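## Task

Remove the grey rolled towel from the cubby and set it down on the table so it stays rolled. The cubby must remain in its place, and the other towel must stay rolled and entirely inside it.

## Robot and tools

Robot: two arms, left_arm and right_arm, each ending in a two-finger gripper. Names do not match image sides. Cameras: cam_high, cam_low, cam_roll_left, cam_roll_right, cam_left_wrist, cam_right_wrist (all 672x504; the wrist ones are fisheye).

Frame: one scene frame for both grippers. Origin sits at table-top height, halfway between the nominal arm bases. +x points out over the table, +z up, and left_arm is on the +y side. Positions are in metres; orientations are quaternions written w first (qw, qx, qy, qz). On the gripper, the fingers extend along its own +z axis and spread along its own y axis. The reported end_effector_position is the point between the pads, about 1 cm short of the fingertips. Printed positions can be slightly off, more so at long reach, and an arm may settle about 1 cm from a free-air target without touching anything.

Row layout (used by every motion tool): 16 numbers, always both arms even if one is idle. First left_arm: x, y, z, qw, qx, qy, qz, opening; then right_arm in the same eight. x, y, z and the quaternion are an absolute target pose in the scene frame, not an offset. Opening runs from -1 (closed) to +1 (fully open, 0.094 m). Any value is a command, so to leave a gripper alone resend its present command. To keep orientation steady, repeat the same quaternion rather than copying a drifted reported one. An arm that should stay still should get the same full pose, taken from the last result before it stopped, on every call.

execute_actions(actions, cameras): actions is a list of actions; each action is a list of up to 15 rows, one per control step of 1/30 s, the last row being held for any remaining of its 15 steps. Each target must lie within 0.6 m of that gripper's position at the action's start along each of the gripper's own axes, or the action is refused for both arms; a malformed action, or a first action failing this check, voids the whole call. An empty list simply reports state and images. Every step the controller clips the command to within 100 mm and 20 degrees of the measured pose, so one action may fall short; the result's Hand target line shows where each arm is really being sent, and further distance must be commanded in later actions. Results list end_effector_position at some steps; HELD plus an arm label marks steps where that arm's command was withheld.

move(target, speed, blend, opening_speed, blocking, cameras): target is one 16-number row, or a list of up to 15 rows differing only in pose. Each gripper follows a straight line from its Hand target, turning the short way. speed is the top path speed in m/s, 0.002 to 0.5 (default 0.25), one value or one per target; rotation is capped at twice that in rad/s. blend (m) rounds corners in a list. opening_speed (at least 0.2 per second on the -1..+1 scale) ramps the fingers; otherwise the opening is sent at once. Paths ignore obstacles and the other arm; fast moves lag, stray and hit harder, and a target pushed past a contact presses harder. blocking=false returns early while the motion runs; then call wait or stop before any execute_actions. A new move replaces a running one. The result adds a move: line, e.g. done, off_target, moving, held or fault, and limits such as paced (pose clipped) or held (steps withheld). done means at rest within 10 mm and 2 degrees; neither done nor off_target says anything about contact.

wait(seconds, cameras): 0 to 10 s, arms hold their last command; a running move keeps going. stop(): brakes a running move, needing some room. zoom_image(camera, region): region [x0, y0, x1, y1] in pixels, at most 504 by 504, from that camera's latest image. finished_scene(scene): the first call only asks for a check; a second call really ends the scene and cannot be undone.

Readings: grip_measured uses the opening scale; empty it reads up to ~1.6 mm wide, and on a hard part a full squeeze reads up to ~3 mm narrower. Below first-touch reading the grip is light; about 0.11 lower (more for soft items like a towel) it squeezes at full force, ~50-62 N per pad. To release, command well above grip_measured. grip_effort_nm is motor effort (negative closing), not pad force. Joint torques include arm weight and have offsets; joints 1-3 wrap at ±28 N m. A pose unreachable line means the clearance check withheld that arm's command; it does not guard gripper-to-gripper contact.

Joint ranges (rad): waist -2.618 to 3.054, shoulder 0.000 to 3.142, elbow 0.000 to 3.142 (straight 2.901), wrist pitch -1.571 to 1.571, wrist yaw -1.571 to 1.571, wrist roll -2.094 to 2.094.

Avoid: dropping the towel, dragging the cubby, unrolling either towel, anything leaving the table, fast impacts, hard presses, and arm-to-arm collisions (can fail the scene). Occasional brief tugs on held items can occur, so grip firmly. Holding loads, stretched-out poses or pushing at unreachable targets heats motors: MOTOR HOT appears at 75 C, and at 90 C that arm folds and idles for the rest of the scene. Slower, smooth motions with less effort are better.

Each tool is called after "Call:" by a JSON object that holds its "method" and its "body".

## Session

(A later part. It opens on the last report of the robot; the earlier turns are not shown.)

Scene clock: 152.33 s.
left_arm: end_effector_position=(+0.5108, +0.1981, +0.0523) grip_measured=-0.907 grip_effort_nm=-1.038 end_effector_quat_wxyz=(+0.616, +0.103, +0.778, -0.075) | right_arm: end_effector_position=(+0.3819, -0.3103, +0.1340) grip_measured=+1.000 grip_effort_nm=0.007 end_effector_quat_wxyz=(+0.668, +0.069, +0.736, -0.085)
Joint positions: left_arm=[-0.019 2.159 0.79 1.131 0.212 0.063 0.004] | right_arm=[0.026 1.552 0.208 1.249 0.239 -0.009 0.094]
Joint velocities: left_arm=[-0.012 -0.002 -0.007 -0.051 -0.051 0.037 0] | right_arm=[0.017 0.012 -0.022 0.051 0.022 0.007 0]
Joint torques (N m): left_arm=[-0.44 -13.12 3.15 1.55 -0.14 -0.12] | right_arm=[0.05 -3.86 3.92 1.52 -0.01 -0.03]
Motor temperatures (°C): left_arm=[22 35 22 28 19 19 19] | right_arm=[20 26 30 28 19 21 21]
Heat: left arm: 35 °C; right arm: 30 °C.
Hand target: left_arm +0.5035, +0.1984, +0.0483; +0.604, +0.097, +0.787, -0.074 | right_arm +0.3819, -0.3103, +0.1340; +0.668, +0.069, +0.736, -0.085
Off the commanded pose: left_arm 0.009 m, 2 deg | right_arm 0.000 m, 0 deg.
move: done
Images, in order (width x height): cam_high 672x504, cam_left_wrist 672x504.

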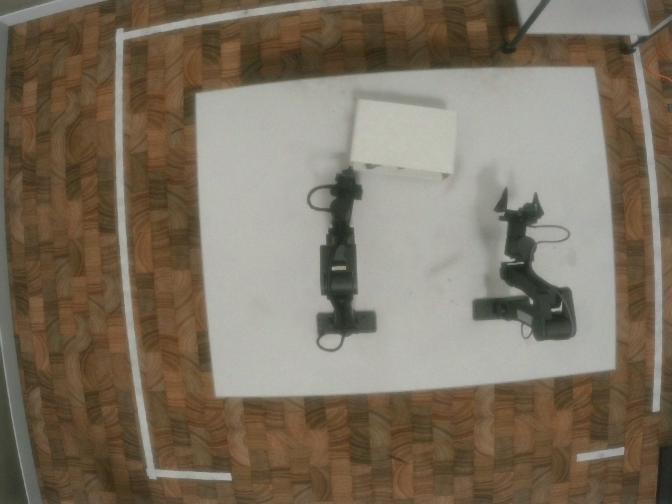

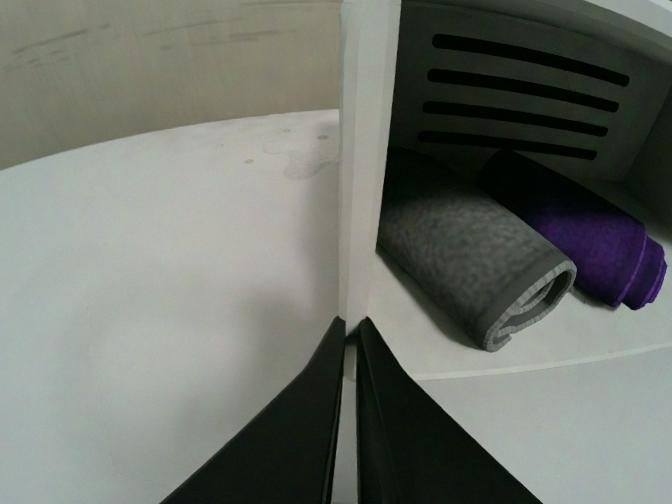

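Call:
{"method": "move", "body": {"target": [0.494,0.202,0.050,0.6004,0.1327,0.7826,-0.1018,-0.98,0.3819,-0.3103,0.1340,0.668,0.069,0.736,-0.085,1.0], "speed": 0.04, "cameras": ["cam_high","cam_left_wrist"]}}

Call:
{"method": "zoom_image", "body": {"camera": "cam_high", "region": [320, 60, 460, 200]}}

Scene clock: 154.63 s.
left_arm: end_effector_position=(+0.5017, +0.1998, +0.0524) grip_measured=-0.912 grip_effort_nm=-1.028 end_effector_quat_wxyz=(+0.612, +0.128, +0.774, -0.099) | right_arm: end_effector_position=(+0.3819, -0.3103, +0.1340) grip_measured=+1.000 grip_effort_nm=0.002 end_effector_quat_wxyz=(+0.668, +0.069, +0.736, -0.085)
Joint positions: left_arm=[0.021 2.146 0.765 1.133 0.321 0.082 0.004] | right_arm=[0.026 1.552 0.208 1.249 0.239 -0.009 0.094]
Joint velocities: left_arm=[-0.017 -0.002 0.002 0.022 -0.037 -0.007 -0.001] | right_arm=[-0.007 0.002 -0.012 -0.037 -0.081 0.007 0]
Joint torques (N m): left_arm=[1.11 -13.35 3.26 1.43 0.25 0.14] | right_arm=[0.03 -3.89 3.93 1.52 -0.02 -0.03]
Motor temperatures (°C): left_arm=[22 35 22 28 19 19 19] | right_arm=[20 26 30 28 19 21 21]
Heat: left arm: 35 °C; right arm: 30 °C.
Hand target: left_arm +0.4940, +0.2021, +0.0499; +0.601, +0.132, +0.782, -0.102 | right_arm +0.3819, -0.3103, +0.1340; +0.668, +0.069, +0.736, -0.085
Off the commanded pose: left_arm 0.008 m, 2 deg | right_arm 0.000 m, 0 deg.
move: done
Images, in order (width x height): cam_high 672x504, cam_left_wrist 672x504.

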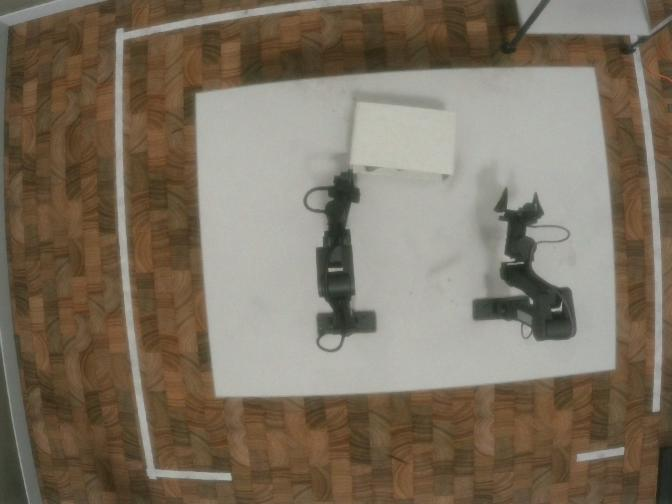

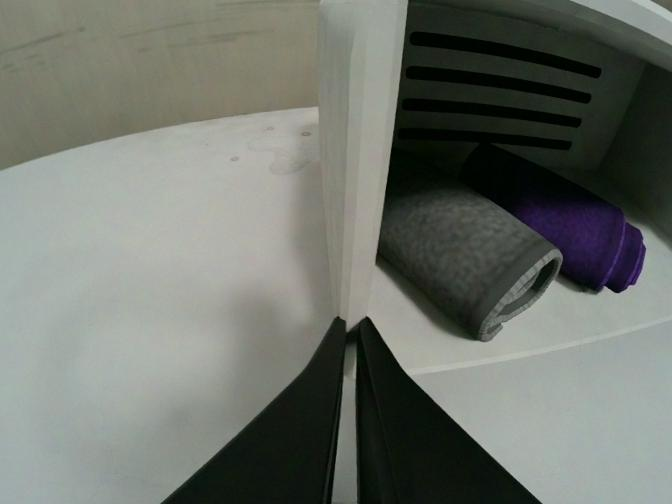

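Scaled by 3.600 from the camera's 672x504 image, which has a finer 960x720 frame.

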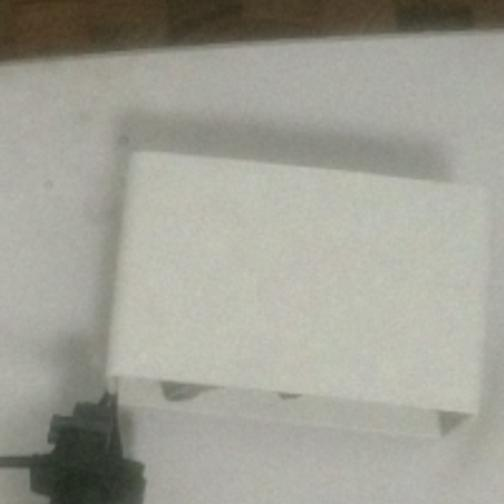

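Call:
{"method": "move", "body": {"target": [0.494,0.202,0.050,0.6004,0.1327,0.7826,-0.1018,-0.5,0.3819,-0.3103,0.1340,0.668,0.069,0.736,-0.085,1.0], "speed": 0.05, "opening_speed": 0.7, "cameras": ["cam_left_wrist"]}}

Call:
{"method": "move", "body": {"target": [[0.440,0.215,0.070,0.6004,0.1327,0.7826,-0.1018,-0.5,0.3819,-0.3103,0.1340,0.668,0.069,0.736,-0.085,1.0],[0.430,0.170,0.080,0.6059,0.0796,0.7896,-0.0611,-0.5,0.3819,-0.3103,0.1340,0.668,0.069,0.736,-0.085,1.0]], "speed": 0.1, "cameras": ["cam_high","cam_left_wrist","cam_roll_left"]}}

Call:
{"method": "zoom_image", "body": {"camera": "cam_high", "region": [320, 60, 460, 200]}}

Scene clock: 156.40 s.
left_arm: end_effector_position=(+0.5008, +0.1987, +0.0505) grip_measured=-0.502 grip_effort_nm=0.105 end_effector_quat_wxyz=(+0.608, +0.130, +0.776, -0.102) | right_arm: end_effector_position=(+0.3819, -0.3103, +0.1340) grip_measured=+1.000 grip_effort_nm=-0.002 end_effector_quat_wxyz=(+0.668, +0.069, +0.736, -0.085)
Joint positions: left_arm=[0.021 2.146 0.765 1.125 0.328 0.083 0.023] | right_arm=[0.026 1.552 0.208 1.249 0.239 -0.009 0.094]
Joint velocities: left_arm=[-0.012 0.017 0.002 0.007 -0.007 0.037 -0.001] | right_arm=[-0.002 -0.002 -0.007 -0.022 0.007 -0.007 0]
Joint torques (N m): left_arm=[1.11 -13.34 3.34 1.52 0.19 0.13] | right_arm=[0.03 -3.89 3.92 1.52 -0.01 -0.03]
Motor temperatures (°C): left_arm=[22 35 22 28 19 19 20] | right_arm=[20 26 30 28 19 21 21]
Heat: left arm: 35 °C; right arm: 30 °C.
Hand target: left_arm +0.4942, +0.2019, +0.0499; +0.601, +0.132, +0.782, -0.102 | right_arm +0.3819, -0.3103, +0.1340; +0.668, +0.069, +0.736, -0.085
Off the commanded pose: left_arm 0.008 m, 1 deg | right_arm 0.000 m, 0 deg.
move: done
Images, in order (width x height): cam_left_wrist 672x504.

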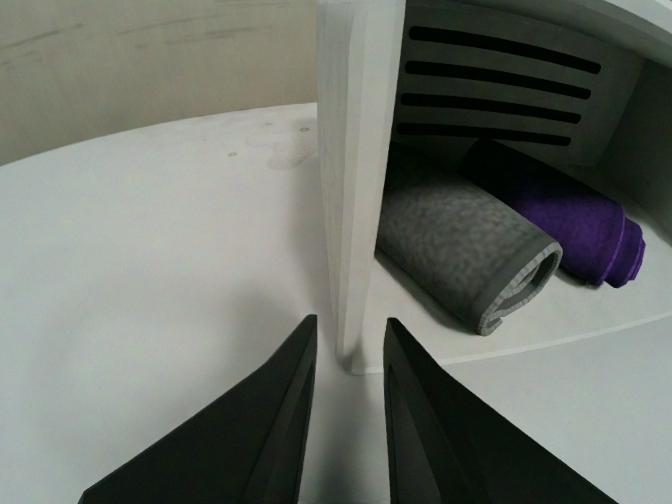

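Scene clock: 158.50 s.
left_arm: end_effector_position=(+0.4349, +0.1700, +0.0781) grip_measured=-0.502 grip_effort_nm=0.095 end_effector_quat_wxyz=(+0.607, +0.085, +0.788, -0.061) | right_arm: end_effector_position=(+0.3819, -0.3103, +0.1340) grip_measured=+1.000 grip_effort_nm=0.002 end_effector_quat_wxyz=(+0.668, +0.069, +0.736, -0.085)
Joint positions: left_arm=[-0.162 1.868 0.485 1.125 0.029 0.014 0.023] | right_arm=[0.026 1.552 0.208 1.249 0.239 -0.009 0.094]
Joint velocities: left_arm=[0.002 -0.012 0.007 0.081 -0.051 -0.007 0] | right_arm=[-0.012 -0.012 -0.027 -0.066 0.066 -0.037 0]
Joint torques (N m): left_arm=[-0.55 -10.39 3.99 1.69 -0.13 -0.08] | right_arm=[0.03 -3.89 3.92 1.52 -0.01 -0.02]
Motor temperatures (°C): left_arm=[22 34 21 29 19 19 19] | right_arm=[20 26 29 28 19 21 21]
Heat: left arm: 34 °C; right arm: 29 °C.
Hand target: left_arm +0.4303, +0.1703, +0.0800; +0.606, +0.079, +0.789, -0.062 | right_arm +0.3819, -0.3103, +0.1340; +0.668, +0.069, +0.736, -0.085
Off the commanded pose: left_arm 0.005 m, 1 deg | right_arm 0.000 m, 0 deg.
move: done
Images, in order (width x height): cam_high 672x504, cam_roll_left 672x504, cam_left_wrist 672x504.

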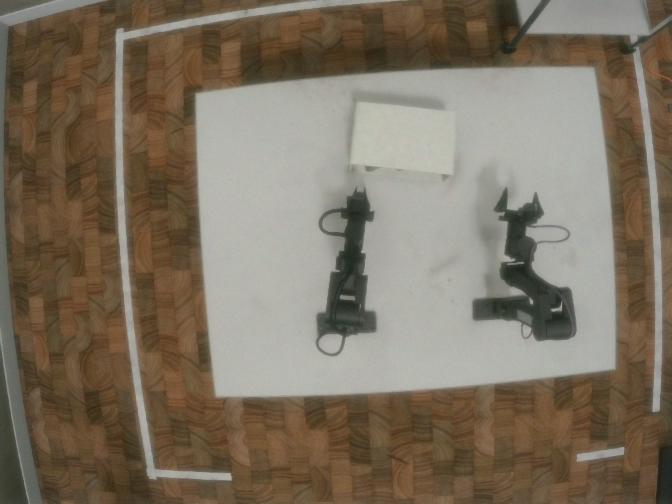

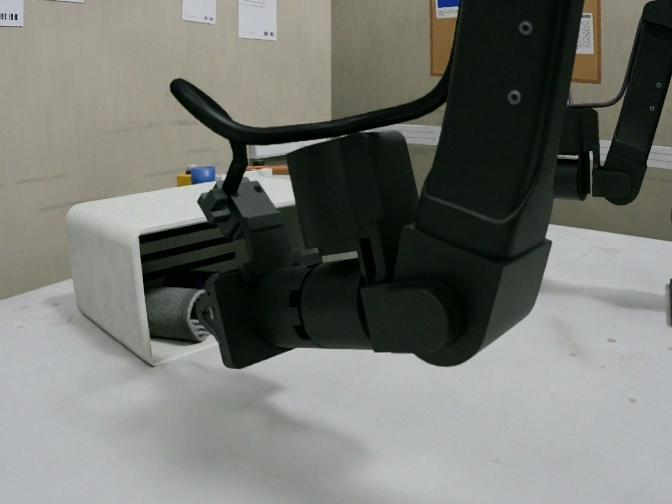

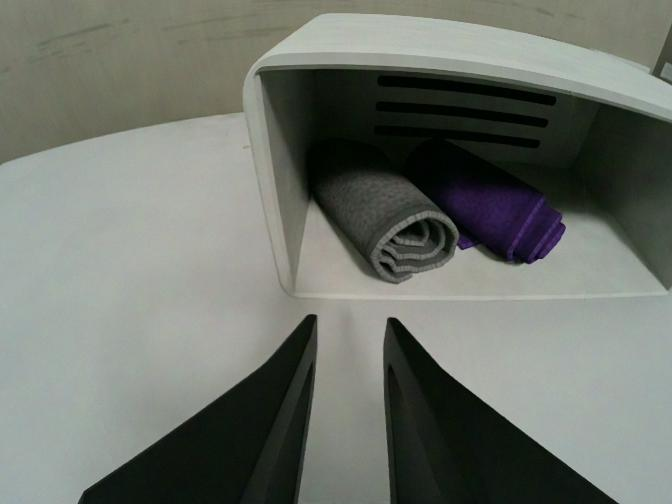

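Scaled by 3.600 from the camera's 672x504 image, which has a finer 960x720 frame.

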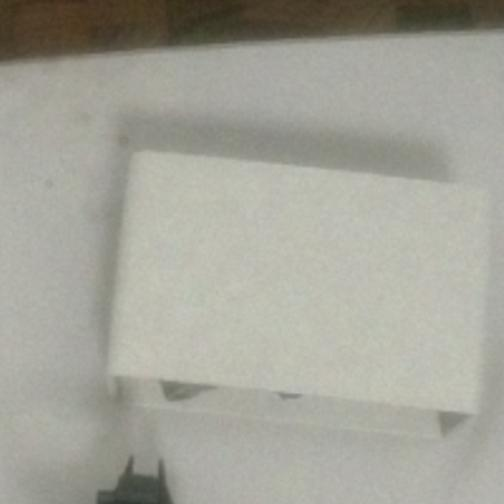

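Call:
{"method": "move", "body": {"target": [0.425,0.111,0.045,0.6055,-0.0829,0.7891,0.0636,0.6,0.3819,-0.3103,0.1340,0.668,0.069,0.736,-0.085,1.0], "speed": 0.12, "cameras": ["cam_low","cam_left_wrist","cam_roll_left"]}}

Scene clock: 165.53 s.
left_arm: end_effector_position=(+0.4237, +0.1126, +0.0517) grip_measured=+0.598 grip_effort_nm=0.095 end_effector_quat_wxyz=(+0.611, -0.082, +0.785, +0.054) | right_arm: end_effector_position=(+0.3819, -0.3103, +0.1340) grip_measured=+1.000 grip_effort_nm=-0.002 end_effector_quat_wxyz=(+0.668, +0.069, +0.736, -0.085)
Joint positions: left_arm=[-0.586 2.056 0.643 1.064 -0.763 -0.262 0.075] | right_arm=[0.026 1.552 0.208 1.249 0.239 -0.009 0.094]
Joint velocities: left_arm=[0.012 -0.002 0.002 -0.051 0.066 -0.022 -0.001] | right_arm=[-0.017 -0.002 0.012 0.022 0.007 0.051 0]
Joint torques (N m): left_arm=[-0.49 -7.51 7.19 1.28 -0.37 -0.08] | right_arm=[0.05 -3.88 3.92 1.52 -0.01 -0.03]
Motor temperatures (°C): left_arm=[22 33 21 29 19 19 19] | right_arm=[20 26 29 28 19 21 21]
Heat: left arm: 33 °C; right arm: 29 °C.
Hand target: left_arm +0.4253, +0.1114, +0.0439; +0.604, -0.083, +0.790, +0.063 | right_arm +0.3819, -0.3103, +0.1340; +0.668, +0.069, +0.736, -0.085
Off the commanded pose: left_arm 0.007 m, 1 deg | right_arm 0.000 m, 0 deg.
move: done
Images, in order (width x height): cam_low 672x504, cam_roll_left 672x504, cam_left_wrist 672x504.

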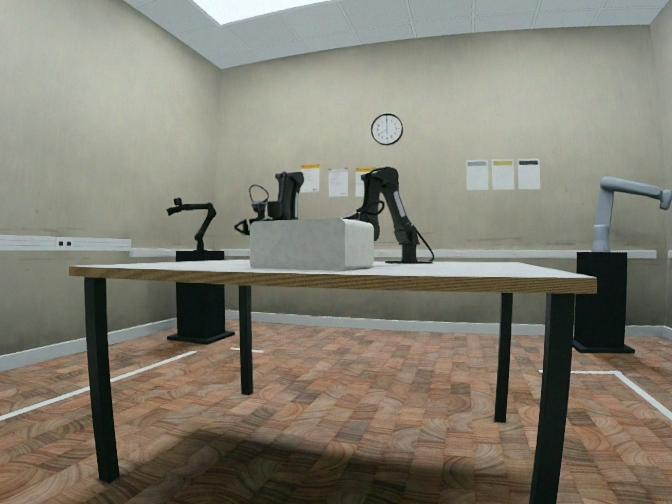

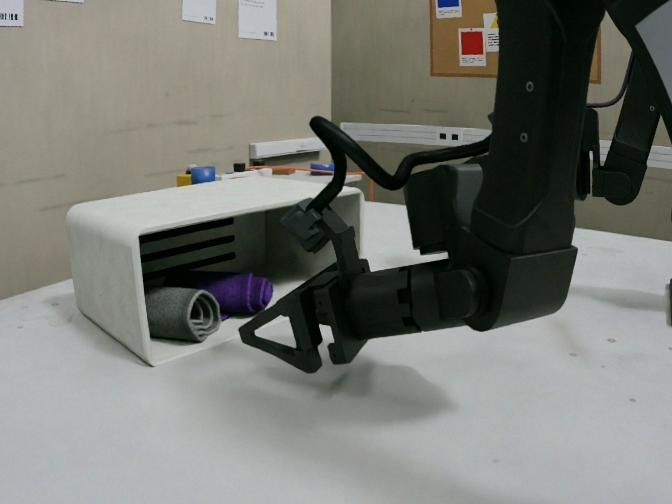

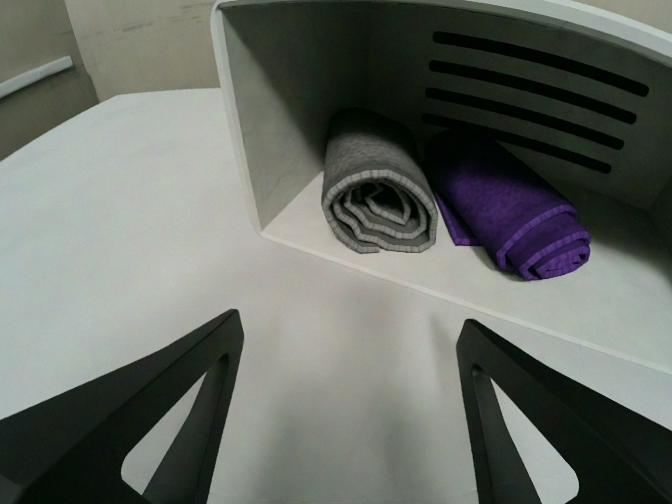

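Call:
{"method": "move", "body": {"target": [[0.452,0.101,0.036,0.6055,-0.0829,0.7891,0.0636,0.7,0.3819,-0.3103,0.1340,0.668,0.069,0.736,-0.085,1.0]], "speed": 0.1, "cameras": ["cam_left_wrist"]}}

Scene clock: 167.47 s.
left_arm: end_effector_position=(+0.4481, +0.0988, +0.0473) grip_measured=+0.698 grip_effort_nm=0.100 end_effector_quat_wxyz=(+0.616, -0.088, +0.781, +0.052) | right_arm: end_effector_position=(+0.3819, -0.3103, +0.1340) grip_measured=+1.000 grip_effort_nm=-0.002 end_effector_quat_wxyz=(+0.668, +0.069, +0.736, -0.085)
Joint positions: left_arm=[-0.581 2.14 0.763 1.045 -0.764 -0.263 0.08] | right_arm=[0.026 1.552 0.208 1.249 0.239 -0.009 0.094]
Joint velocities: left_arm=[-0.007 -0.012 -0.017 0.007 0.007 0.007 0] | right_arm=[0.007 -0.002 -0.007 -0.022 -0.037 -0.037 0]
Joint torques (N m): left_arm=[0.92 -8.18 7.31 1.26 -0.15 0.06] | right_arm=[0.03 -3.88 3.92 1.52 -0.02 -0.03]
Motor temperatures (°C): left_arm=[22 33 21 29 19 19 19] | right_arm=[20 26 29 29 19 21 21]
Heat: left arm: 33 °C; right arm: 29 °C.
Hand target: left_arm +0.4514, +0.1012, +0.0361; +0.605, -0.083, +0.789, +0.063 | right_arm +0.3819, -0.3103, +0.1340; +0.668, +0.069, +0.736, -0.085
Off the commanded pose: left_arm 0.012 m, 2 deg | right_arm 0.000 m, 0 deg.
move: off_target (left_arm)
Images, in order (width x height): cam_left_wrist 672x504.

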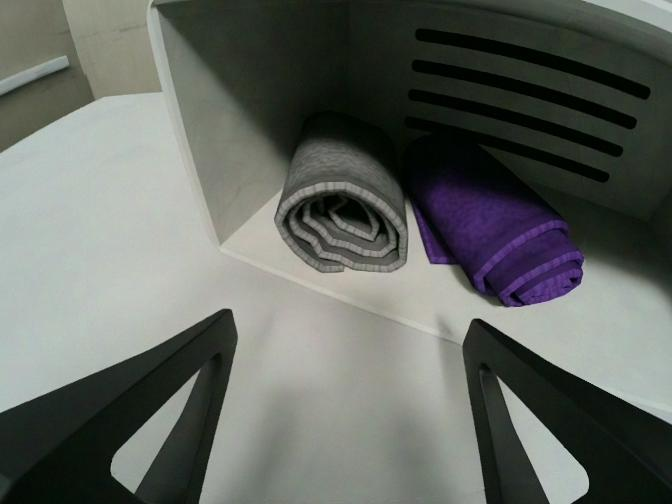

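Call:
{"method": "move", "body": {"target": [[0.485,0.112,0.033,0.6055,-0.0829,0.7891,0.0636,0.7,0.3819,-0.3103,0.1340,0.668,0.069,0.736,-0.085,1.0],[0.516,0.118,0.030,0.6055,-0.0829,0.7891,0.0636,0.7,0.3819,-0.3103,0.1340,0.668,0.069,0.736,-0.085,1.0]], "speed": 0.05, "cameras": ["cam_high","cam_left_wrist","cam_roll_left"]}}

Call:
{"method": "zoom_image", "body": {"camera": "cam_high", "region": [320, 60, 460, 200]}}

Scene clock: 169.90 s.
left_arm: end_effector_position=(+0.5121, +0.1172, +0.0443) grip_measured=+0.698 grip_effort_nm=0.100 end_effector_quat_wxyz=(+0.618, -0.093, +0.778, +0.054) | right_arm: end_effector_position=(+0.3819, -0.3103, +0.1340) grip_measured=+1.000 grip_effort_nm=0.002 end_effector_quat_wxyz=(+0.668, +0.069, +0.736, -0.085)
Joint positions: left_arm=[-0.45 2.256 0.976 0.989 -0.649 -0.212 0.08] | right_arm=[0.026 1.552 0.208 1.249 0.239 -0.009 0.094]
Joint velocities: left_arm=[-0.002 -0.002 -0.012 0.022 -0.095 -0.037 0] | right_arm=[0.012 0.002 -0.007 -0.022 0.095 -0.095 0]
Joint torques (N m): left_arm=[0.66 -9.5 8.2 1.33 -0.16 0.16] | right_arm=[0.03 -3.88 3.92 1.52 -0.01 -0.03]
Motor temperatures (°C): left_arm=[22 32 21 29 19 19 19] | right_arm=[20 26 29 29 19 21 21]
Heat: left arm: 32 °C; right arm: 29 °C.
Hand target: left_arm +0.5154, +0.1177, +0.0302; +0.606, -0.083, +0.789, +0.063 | right_arm +0.3819, -0.3103, +0.1340; +0.668, +0.069, +0.736, -0.085
Off the commanded pose: left_arm 0.015 m, 3 deg | right_arm 0.000 m, 0 deg.
move: off_target (left_arm)
Images, in order (width x height): cam_high 672x504, cam_roll_left 672x504, cam_left_wrist 672x504.

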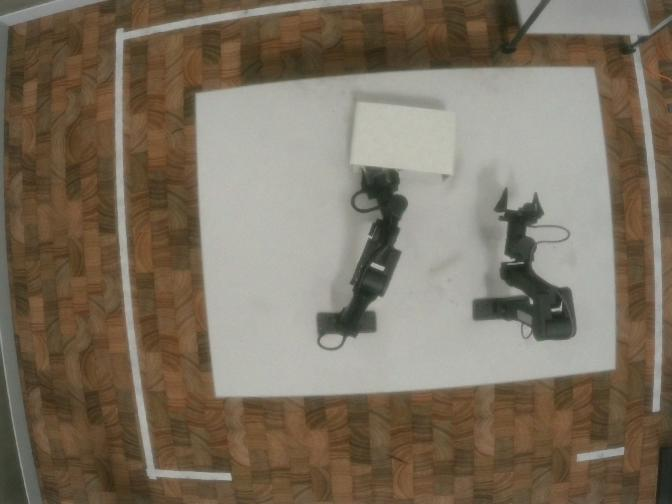

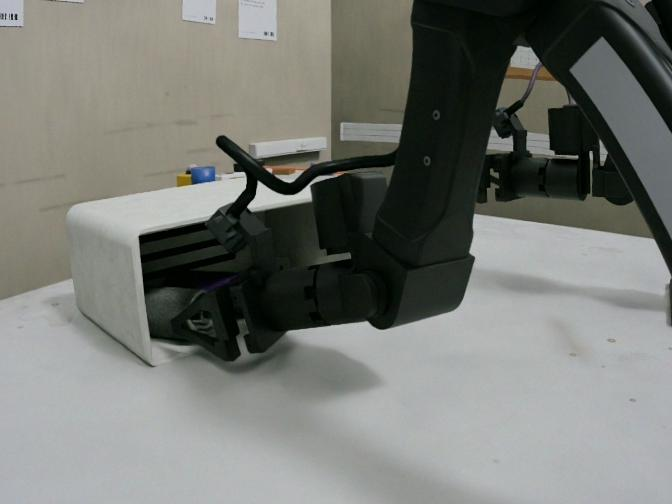

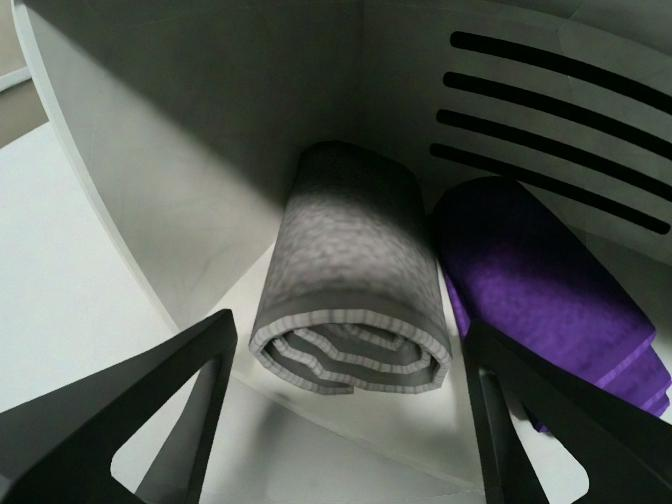

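Scaled by 3.600 from the camera's 672x504 image, which has a finer 960x720 frame.

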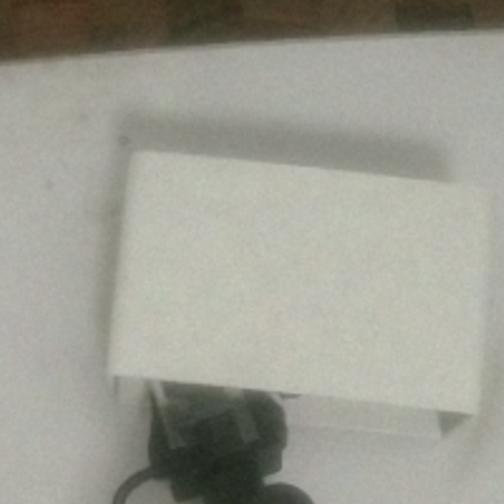

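Call:
{"method": "move", "body": {"target": [0.521,0.118,0.022,0.6055,-0.0829,0.7891,0.0636,0.7,0.3819,-0.3103,0.1340,0.668,0.069,0.736,-0.085,1.0], "speed": 0.04, "cameras": ["cam_left_wrist"]}}

Call:
{"method": "move", "body": {"target": [0.521,0.118,0.022,0.6055,-0.0829,0.7891,0.0636,0.0,0.3819,-0.3103,0.1340,0.668,0.069,0.736,-0.085,1.0], "speed": 0.04, "opening_speed": 0.5, "cameras": ["cam_left_wrist"]}}

Scene clock: 171.50 s.
left_arm: end_effector_position=(+0.5161, +0.1160, +0.0336) grip_measured=+0.698 grip_effort_nm=0.100 end_effector_quat_wxyz=(+0.614, -0.090, +0.782, +0.055) | right_arm: end_effector_position=(+0.3819, -0.3103, +0.1340) grip_measured=+1.000 grip_effort_nm=0.007 end_effector_quat_wxyz=(+0.668, +0.069, +0.736, -0.085)
Joint positions: left_arm=[-0.447 2.293 0.999 0.988 -0.643 -0.211 0.08] | right_arm=[0.026 1.552 0.208 1.249 0.239 -0.009 0.094]
Joint velocities: left_arm=[-0.017 0.012 -0.012 -0.037 -0.022 0.037 0] | right_arm=[-0.022 -0.007 -0.012 -0.007 -0.037 -0.022 0]
Joint torques (N m): left_arm=[0.95 -9.78 8.1 1.49 -0.07 0.12] | right_arm=[0.03 -3.89 3.93 1.52 -0.01 -0.03]
Motor temperatures (°C): left_arm=[22 32 21 29 19 19 19] | right_arm=[20 26 29 29 19 21 21]
Heat: left arm: 32 °C; right arm: 29 °C.
Hand target: left_arm +0.5202, +0.1180, +0.0220; +0.605, -0.083, +0.789, +0.063 | right_arm +0.3819, -0.3103, +0.1340; +0.668, +0.069, +0.736, -0.085
Off the commanded pose: left_arm 0.013 m, 2 deg | right_arm 0.000 m, 0 deg.
move: off_target (left_arm)
Images, in order (width x height): cam_left_wrist 672x504.

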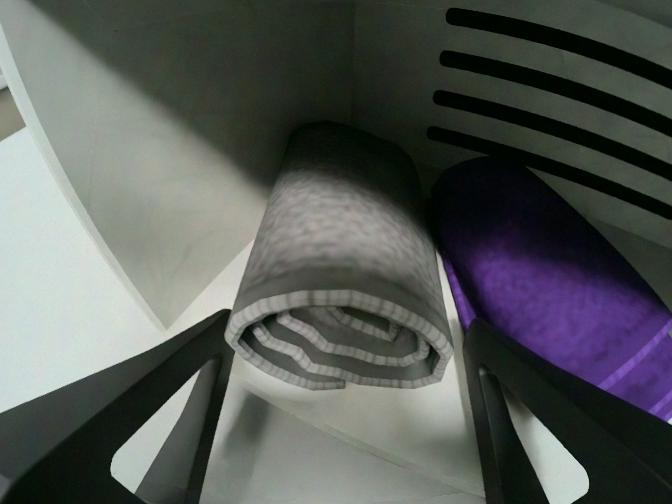

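Scene clock: 173.10 s.
left_arm: end_effector_position=(+0.5161, +0.1158, +0.0336) grip_measured=+0.002 grip_effort_nm=-0.120 end_effector_quat_wxyz=(+0.614, -0.089, +0.783, +0.055) | right_arm: end_effector_position=(+0.3819, -0.3103, +0.1340) grip_measured=+1.000 grip_effort_nm=0.007 end_effector_quat_wxyz=(+0.668, +0.069, +0.736, -0.085)
Joint positions: left_arm=[-0.447 2.293 0.999 0.988 -0.642 -0.211 0.047] | right_arm=[0.026 1.552 0.208 1.249 0.239 -0.009 0.094]
Joint velocities: left_arm=[-0.002 -0.007 -0.017 0.037 0.007 -0.022 0] | right_arm=[-0.002 0.007 -0.012 0.022 0.037 -0.051 0]
Joint torques (N m): left_arm=[1.1 -9.78 8.17 1.49 -0.07 0.13] | right_arm=[0.02 -3.88 3.93 1.52 -0.01 -0.03]
Motor temperatures (°C): left_arm=[22 32 21 29 19 19 19] | right_arm=[20 26 29 29 19 21 21]
Heat: left arm: 32 °C; right arm: 29 °C.
Hand target: left_arm +0.5203, +0.1182, +0.0221; +0.605, -0.083, +0.789, +0.063 | right_arm +0.3819, -0.3103, +0.1340; +0.668, +0.069, +0.736, -0.085
Off the commanded pose: left_arm 0.013 m, 2 deg | right_arm 0.000 m, 0 deg.
move: off_target (left_arm)
Images, in order (width x height): cam_left_wrist 672x504.

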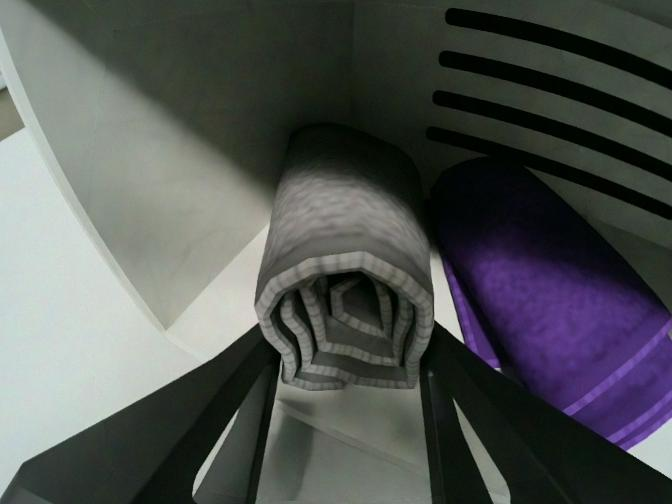

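Call:
{"method": "move", "body": {"target": [0.521,0.118,0.022,0.6055,-0.0829,0.7891,0.0636,-0.3,0.3819,-0.3103,0.1340,0.668,0.069,0.736,-0.085,1.0], "speed": 0.04, "opening_speed": 0.4, "cameras": ["cam_left_wrist"]}}

Call:
{"method": "move", "body": {"target": [0.475,0.108,0.038,0.6055,-0.0829,0.7891,0.0636,-0.3,0.3819,-0.3103,0.1340,0.668,0.069,0.736,-0.085,1.0], "speed": 0.03, "cameras": ["cam_high","cam_left_wrist","cam_roll_left"]}}

Scene clock: 174.83 s.
left_arm: end_effector_position=(+0.5161, +0.1158, +0.0338) grip_measured=-0.297 grip_effort_nm=-0.144 end_effector_quat_wxyz=(+0.614, -0.089, +0.782, +0.055) | right_arm: end_effector_position=(+0.3819, -0.3103, +0.1340) grip_measured=+1.000 grip_effort_nm=-0.002 end_effector_quat_wxyz=(+0.668, +0.069, +0.736, -0.085)
Joint positions: left_arm=[-0.447 2.293 0.999 0.989 -0.642 -0.21 0.033] | right_arm=[0.026 1.552 0.208 1.249 0.239 -0.009 0.094]
Joint velocities: left_arm=[-0.007 0.007 0.022 0.022 -0.051 0.037 0] | right_arm=[0.007 0.002 -0.002 0.051 -0.037 0.007 0]
Joint torques (N m): left_arm=[0.99 -9.78 8.18 1.48 -0.07 0.12] | right_arm=[0.03 -3.89 3.93 1.53 -0.02 -0.03]
Motor temperatures (°C): left_arm=[22 32 21 29 19 19 19] | right_arm=[20 26 29 29 19 21 21]
Heat: left arm: 32 °C; right arm: 29 °C.
Hand target: left_arm +0.5203, +0.1182, +0.0221; +0.605, -0.083, +0.789, +0.063 | right_arm +0.3819, -0.3103, +0.1340; +0.668, +0.069, +0.736, -0.085
Off the commanded pose: left_arm 0.013 m, 2 deg | right_arm 0.000 m, 0 deg.
move: off_target (left_arm)
Images, in order (width x height): cam_left_wrist 672x504.

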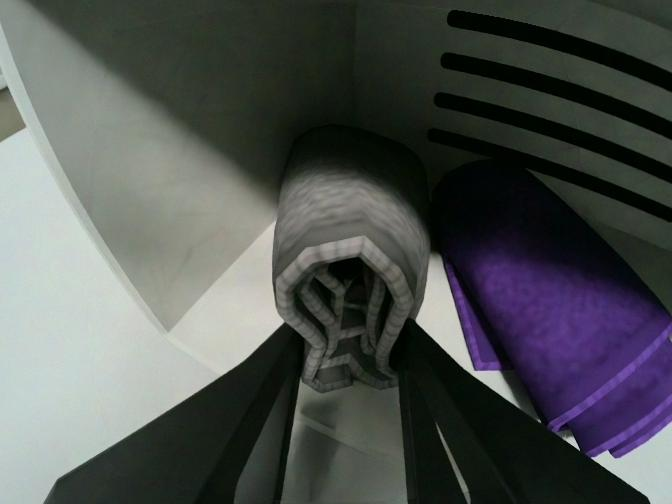

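Scene clock: 176.87 s.
left_arm: end_effector_position=(+0.4800, +0.1071, +0.0303) grip_measured=-0.298 grip_effort_nm=-0.110 end_effector_quat_wxyz=(+0.603, -0.077, +0.791, +0.063) | right_arm: end_effector_position=(+0.3819, -0.3103, +0.1340) grip_measured=+1.000 grip_effort_nm=0.002 end_effector_quat_wxyz=(+0.668, +0.069, +0.736, -0.085)
Joint positions: left_arm=[-0.511 2.228 0.877 1 -0.696 -0.224 0.033] | right_arm=[0.026 1.552 0.208 1.249 0.239 -0.009 0.094]
Joint velocities: left_arm=[0.002 -0.007 -0.002 -0.007 -0.051 -0.022 0] | right_arm=[0.007 -0.007 0.002 -0.066 -0.007 0.095 0]
Joint torques (N m): left_arm=[-0.72 -14.57 3.7 1.5 -0.33 -0.05] | right_arm=[0.05 -3.89 3.92 1.52 -0.02 -0.02]
Motor temperatures (°C): left_arm=[22 32 21 29 19 19 19] | right_arm=[20 26 29 29 19 21 21]
Heat: left arm: 32 °C; right arm: 29 °C.
Hand target: left_arm +0.4753, +0.1083, +0.0378; +0.605, -0.083, +0.789, +0.063 | right_arm +0.3819, -0.3103, +0.1340; +0.668, +0.069, +0.736, -0.085
Off the commanded pose: left_arm 0.009 m, 1 deg | right_arm 0.000 m, 0 deg.
move: done
Images, in order (width x height): cam_high 672x504, cam_roll_left 672x504, cam_left_wrist 672x504.

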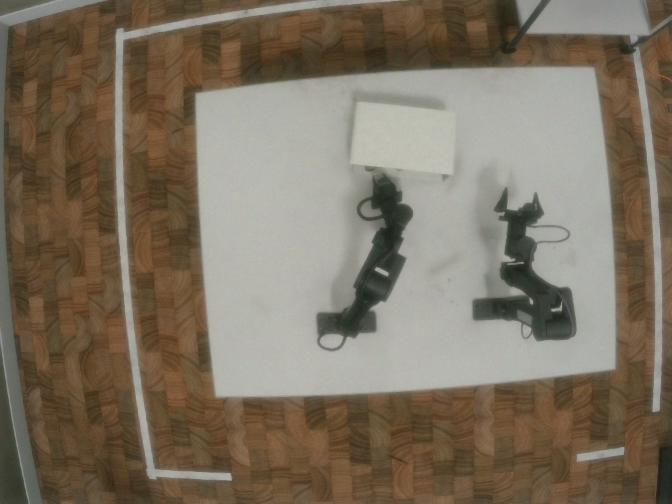

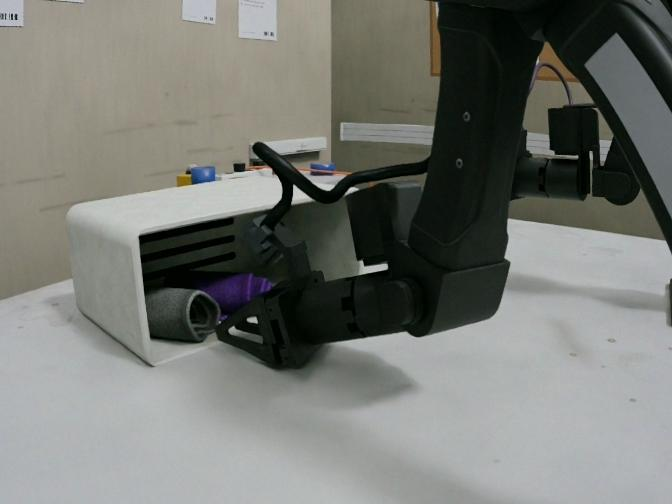

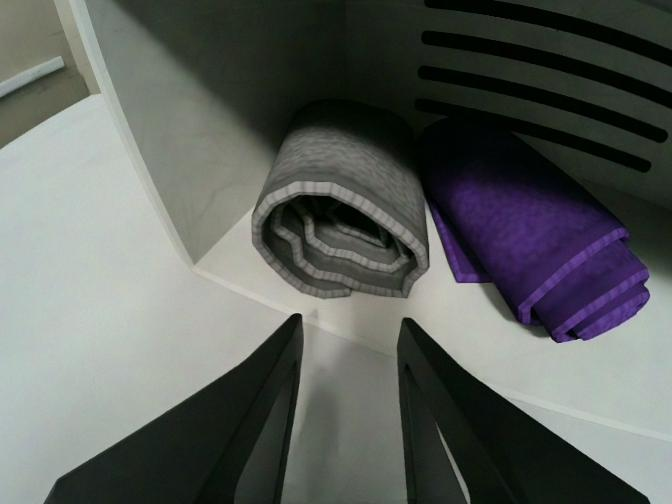

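Call:
{"method": "move", "body": {"target": [[0.478,0.1085,0.032,0.6055,-0.0829,0.7891,0.0636,0.7,0.3819,-0.3103,0.1340,0.668,0.069,0.736,-0.085,1.0],[0.528,0.120,0.026,0.6055,-0.0829,0.7891,0.0636,0.7,0.3819,-0.3103,0.1340,0.668,0.069,0.736,-0.085,1.0]], "speed": 0.05, "cameras": ["cam_high","cam_left_wrist","cam_roll_left"]}}

Scene clock: 179.37 s.
left_arm: end_effector_position=(+0.5213, +0.1198, +0.0344) grip_measured=+0.698 grip_effort_nm=0.095 end_effector_quat_wxyz=(+0.612, -0.091, +0.783, +0.058) | right_arm: end_effector_position=(+0.3819, -0.3103, +0.1340) grip_measured=+1.000 grip_effort_nm=-0.002 end_effector_quat_wxyz=(+0.668, +0.069, +0.736, -0.085)
Joint positions: left_arm=[-0.434 2.295 1.018 0.969 -0.637 -0.208 0.08] | right_arm=[0.026 1.552 0.208 1.249 0.239 -0.009 0.094]
Joint velocities: left_arm=[0.002 0.017 -0.007 -0.007 0.022 -0.037 -0.001] | right_arm=[0.017 0.012 -0.012 -0.037 0.051 0.007 0]
Joint torques (N m): left_arm=[0.9 -10.19 8.9 1.51 -0.02 0.17] | right_arm=[0.03 -3.89 3.92 1.52 -0.02 -0.03]
Motor temperatures (°C): left_arm=[22 32 21 29 19 19 19] | right_arm=[20 26 29 29 19 21 21]
Heat: left arm: 32 °C; right arm: 29 °C.
Hand target: left_arm +0.5274, +0.1199, +0.0261; +0.606, -0.083, +0.789, +0.064 | right_arm +0.3819, -0.3103, +0.1340; +0.668, +0.069, +0.736, -0.085
Off the commanded pose: left_arm 0.011 m, 2 deg | right_arm 0.000 m, 0 deg.
move: off_target (left_arm)
Images, in order (width x height): cam_high 672x504, cam_roll_left 672x504, cam_left_wrist 672x504.

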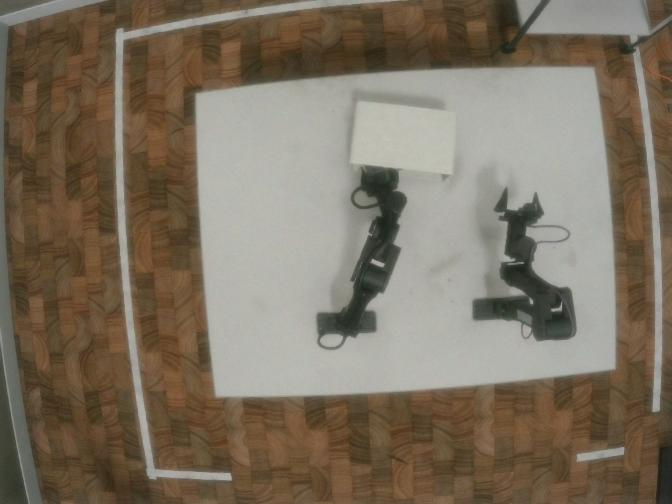

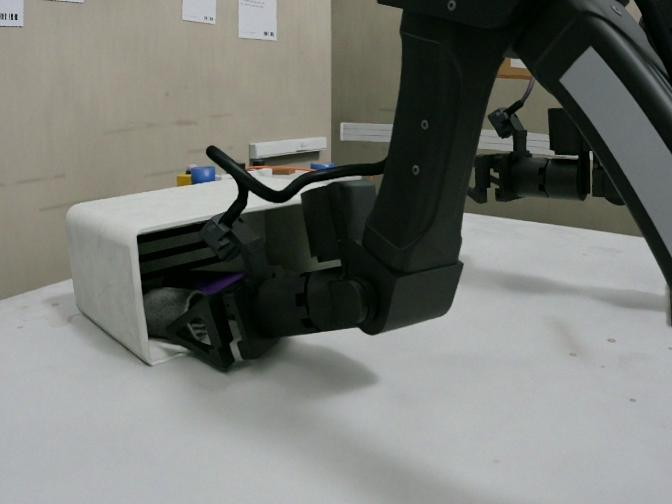

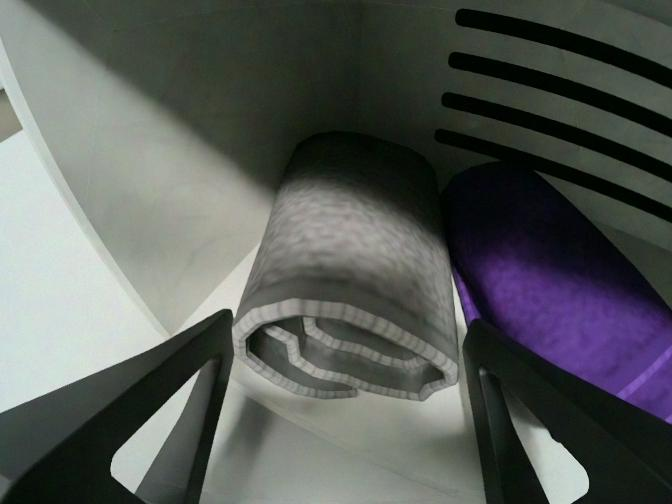

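Call:
{"method": "move", "body": {"target": [0.528,0.120,0.028,0.6055,-0.0829,0.7891,0.0636,-0.8,0.3819,-0.3103,0.1340,0.668,0.069,0.736,-0.085,1.0], "speed": 0.04, "opening_speed": 0.6, "cameras": ["cam_left_wrist"]}}

Scene clock: 182.90 s.
left_arm: end_effector_position=(+0.5212, +0.1193, +0.0336) grip_measured=-0.798 grip_effort_nm=-0.120 end_effector_quat_wxyz=(+0.611, -0.089, +0.785, +0.058) | right_arm: end_effector_position=(+0.3819, -0.3103, +0.1340) grip_measured=+1.000 grip_effort_nm=0.002 end_effector_quat_wxyz=(+0.668, +0.069, +0.736, -0.085)
Joint positions: left_arm=[-0.434 2.295 1.018 0.965 -0.633 -0.208 0.009] | right_arm=[0.026 1.552 0.208 1.249 0.239 -0.009 0.094]
Joint velocities: left_arm=[-0.012 -0.017 0.012 0.007 -0.007 -0.037 0.001] | right_arm=[-0.012 -0.007 -0.012 -0.022 0.066 0.022 0]
Joint torques (N m): left_arm=[0.96 -10.78 8.88 1.42 -0.04 0.15] | right_arm=[0.03 -3.89 3.92 1.52 -0.01 -0.03]
Motor temperatures (°C): left_arm=[22 32 21 29 19 19 19] | right_arm=[20 26 29 29 19 21 21]
Heat: left arm: 32 °C; right arm: 29 °C.
Hand target: left_arm +0.5276, +0.1201, +0.0282; +0.606, -0.083, +0.789, +0.063 | right_arm +0.3819, -0.3103, +0.1340; +0.668, +0.069, +0.736, -0.085
Off the commanded pose: left_arm 0.009 m, 1 deg | right_arm 0.000 m, 0 deg.
move: done
Images, in order (width x height): cam_left_wrist 672x504.

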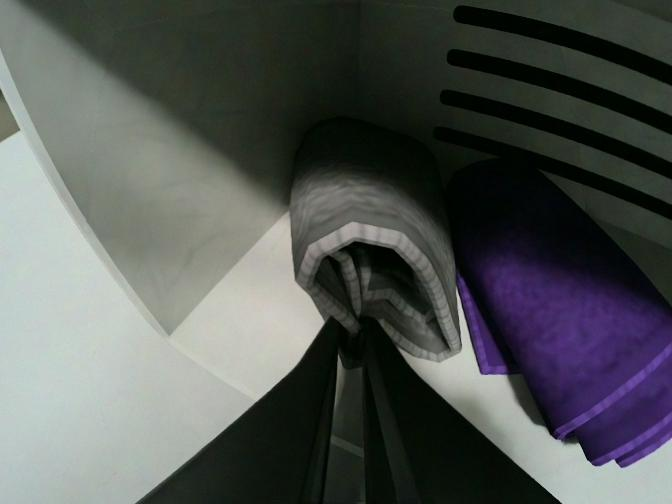

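Call:
{"method": "move", "body": {"target": [0.528,0.120,0.028,0.6055,-0.0829,0.7891,0.0636,-1.0,0.3819,-0.3103,0.1340,0.668,0.069,0.736,-0.085,1.0], "speed": 0.04, "opening_speed": 0.6, "cameras": ["cam_left_wrist"]}}

Call:
{"method": "move", "body": {"target": [0.495,0.113,0.040,0.6055,-0.0829,0.7891,0.0636,-1.0,0.3819,-0.3103,0.1340,0.668,0.069,0.736,-0.085,1.0], "speed": 0.03, "cameras": ["cam_high","cam_left_wrist"]}}

Scene clock: 184.23 s.
left_arm: end_effector_position=(+0.5212, +0.1192, +0.0336) grip_measured=-0.988 grip_effort_nm=-0.667 end_effector_quat_wxyz=(+0.611, -0.089, +0.785, +0.058) | right_arm: end_effector_position=(+0.3819, -0.3103, +0.1340) grip_measured=+1.000 grip_effort_nm=-0.002 end_effector_quat_wxyz=(+0.668, +0.069, +0.736, -0.085)
Joint positions: left_arm=[-0.434 2.295 1.018 0.965 -0.633 -0.207 0.001] | right_arm=[0.026 1.552 0.208 1.249 0.239 -0.009 0.094]
Joint velocities: left_arm=[0.002 0.007 -0.007 -0.007 0.007 0.022 0] | right_arm=[0.002 0.002 -0.017 -0.125 -0.007 -0.037 0]
Joint torques (N m): left_arm=[0.96 -10.78 8.85 1.42 -0.04 0.15] | right_arm=[0.02 -3.88 3.93 1.52 -0.01 -0.03]
Motor temperatures (°C): left_arm=[22 32 22 29 19 19 19] | right_arm=[20 26 29 29 19 21 21]
Heat: left arm: 32 °C; right arm: 29 °C.
Hand target: left_arm +0.5276, +0.1200, +0.0281; +0.606, -0.083, +0.789, +0.063 | right_arm +0.3819, -0.3103, +0.1340; +0.668, +0.069, +0.736, -0.085
Off the commanded pose: left_arm 0.009 m, 1 deg | right_arm 0.000 m, 0 deg.
move: done
Images, in order (width x height): cam_left_wrist 672x504.

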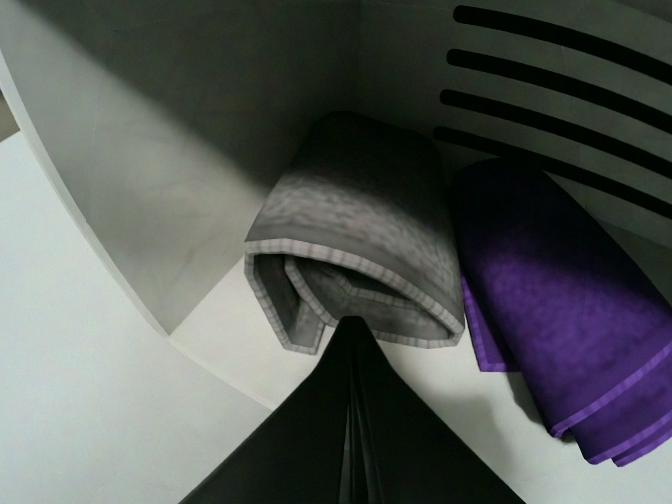

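Scene clock: 185.77 s.
left_arm: end_effector_position=(+0.4997, +0.1123, +0.0310) grip_measured=-0.988 grip_effort_nm=-0.657 end_effector_quat_wxyz=(+0.602, -0.077, +0.792, +0.064) | right_arm: end_effector_position=(+0.3819, -0.3103, +0.1340) grip_measured=+1.000 grip_effort_nm=0.007 end_effector_quat_wxyz=(+0.668, +0.069, +0.736, -0.085)
Joint positions: left_arm=[-0.472 2.254 0.945 0.966 -0.66 -0.207 0.001] | right_arm=[0.026 1.552 0.208 1.249 0.239 -0.009 0.094]
Joint velocities: left_arm=[0.007 -0.002 -0.007 -0.022 -0.007 0.051 -0.001] | right_arm=[0.007 0.002 -0.002 -0.066 -0.037 0.007 0]
Joint torques (N m): left_arm=[-0.64 -15.2 3.9 1.54 -0.3 -0.08] | right_arm=[0.05 -3.89 3.93 1.52 -0.02 -0.03]
Motor temperatures (°C): left_arm=[22 32 21 29 19 19 19] | right_arm=[20 26 29 29 19 21 21]
Heat: left arm: 32 °C; right arm: 29 °C.
Hand target: left_arm +0.4952, +0.1132, +0.0395; +0.605, -0.083, +0.789, +0.064 | right_arm +0.3819, -0.3103, +0.1340; +0.668, +0.069, +0.736, -0.085
Off the commanded pose: left_arm 0.010 m, 1 deg | right_arm 0.000 m, 0 deg.
move: done
Images, in order (width x height): cam_high 672x504, cam_left_wrist 672x504.

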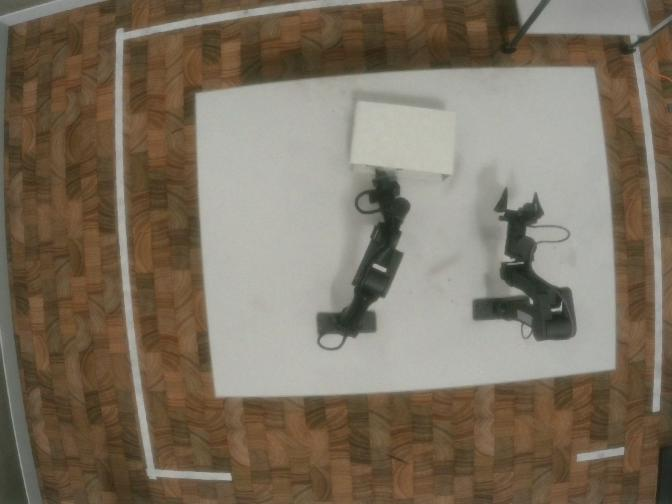

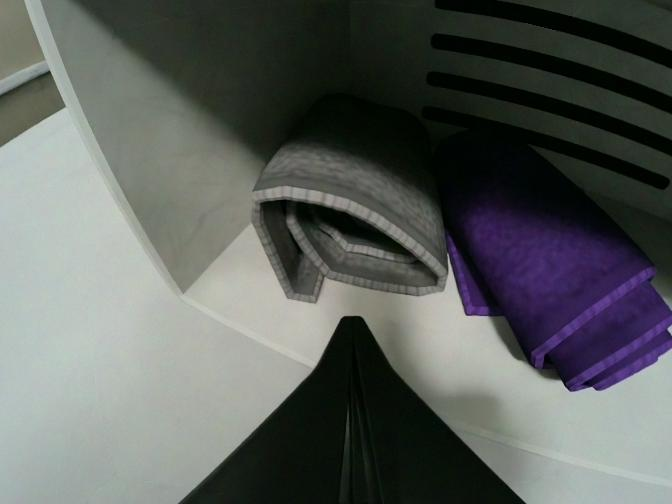

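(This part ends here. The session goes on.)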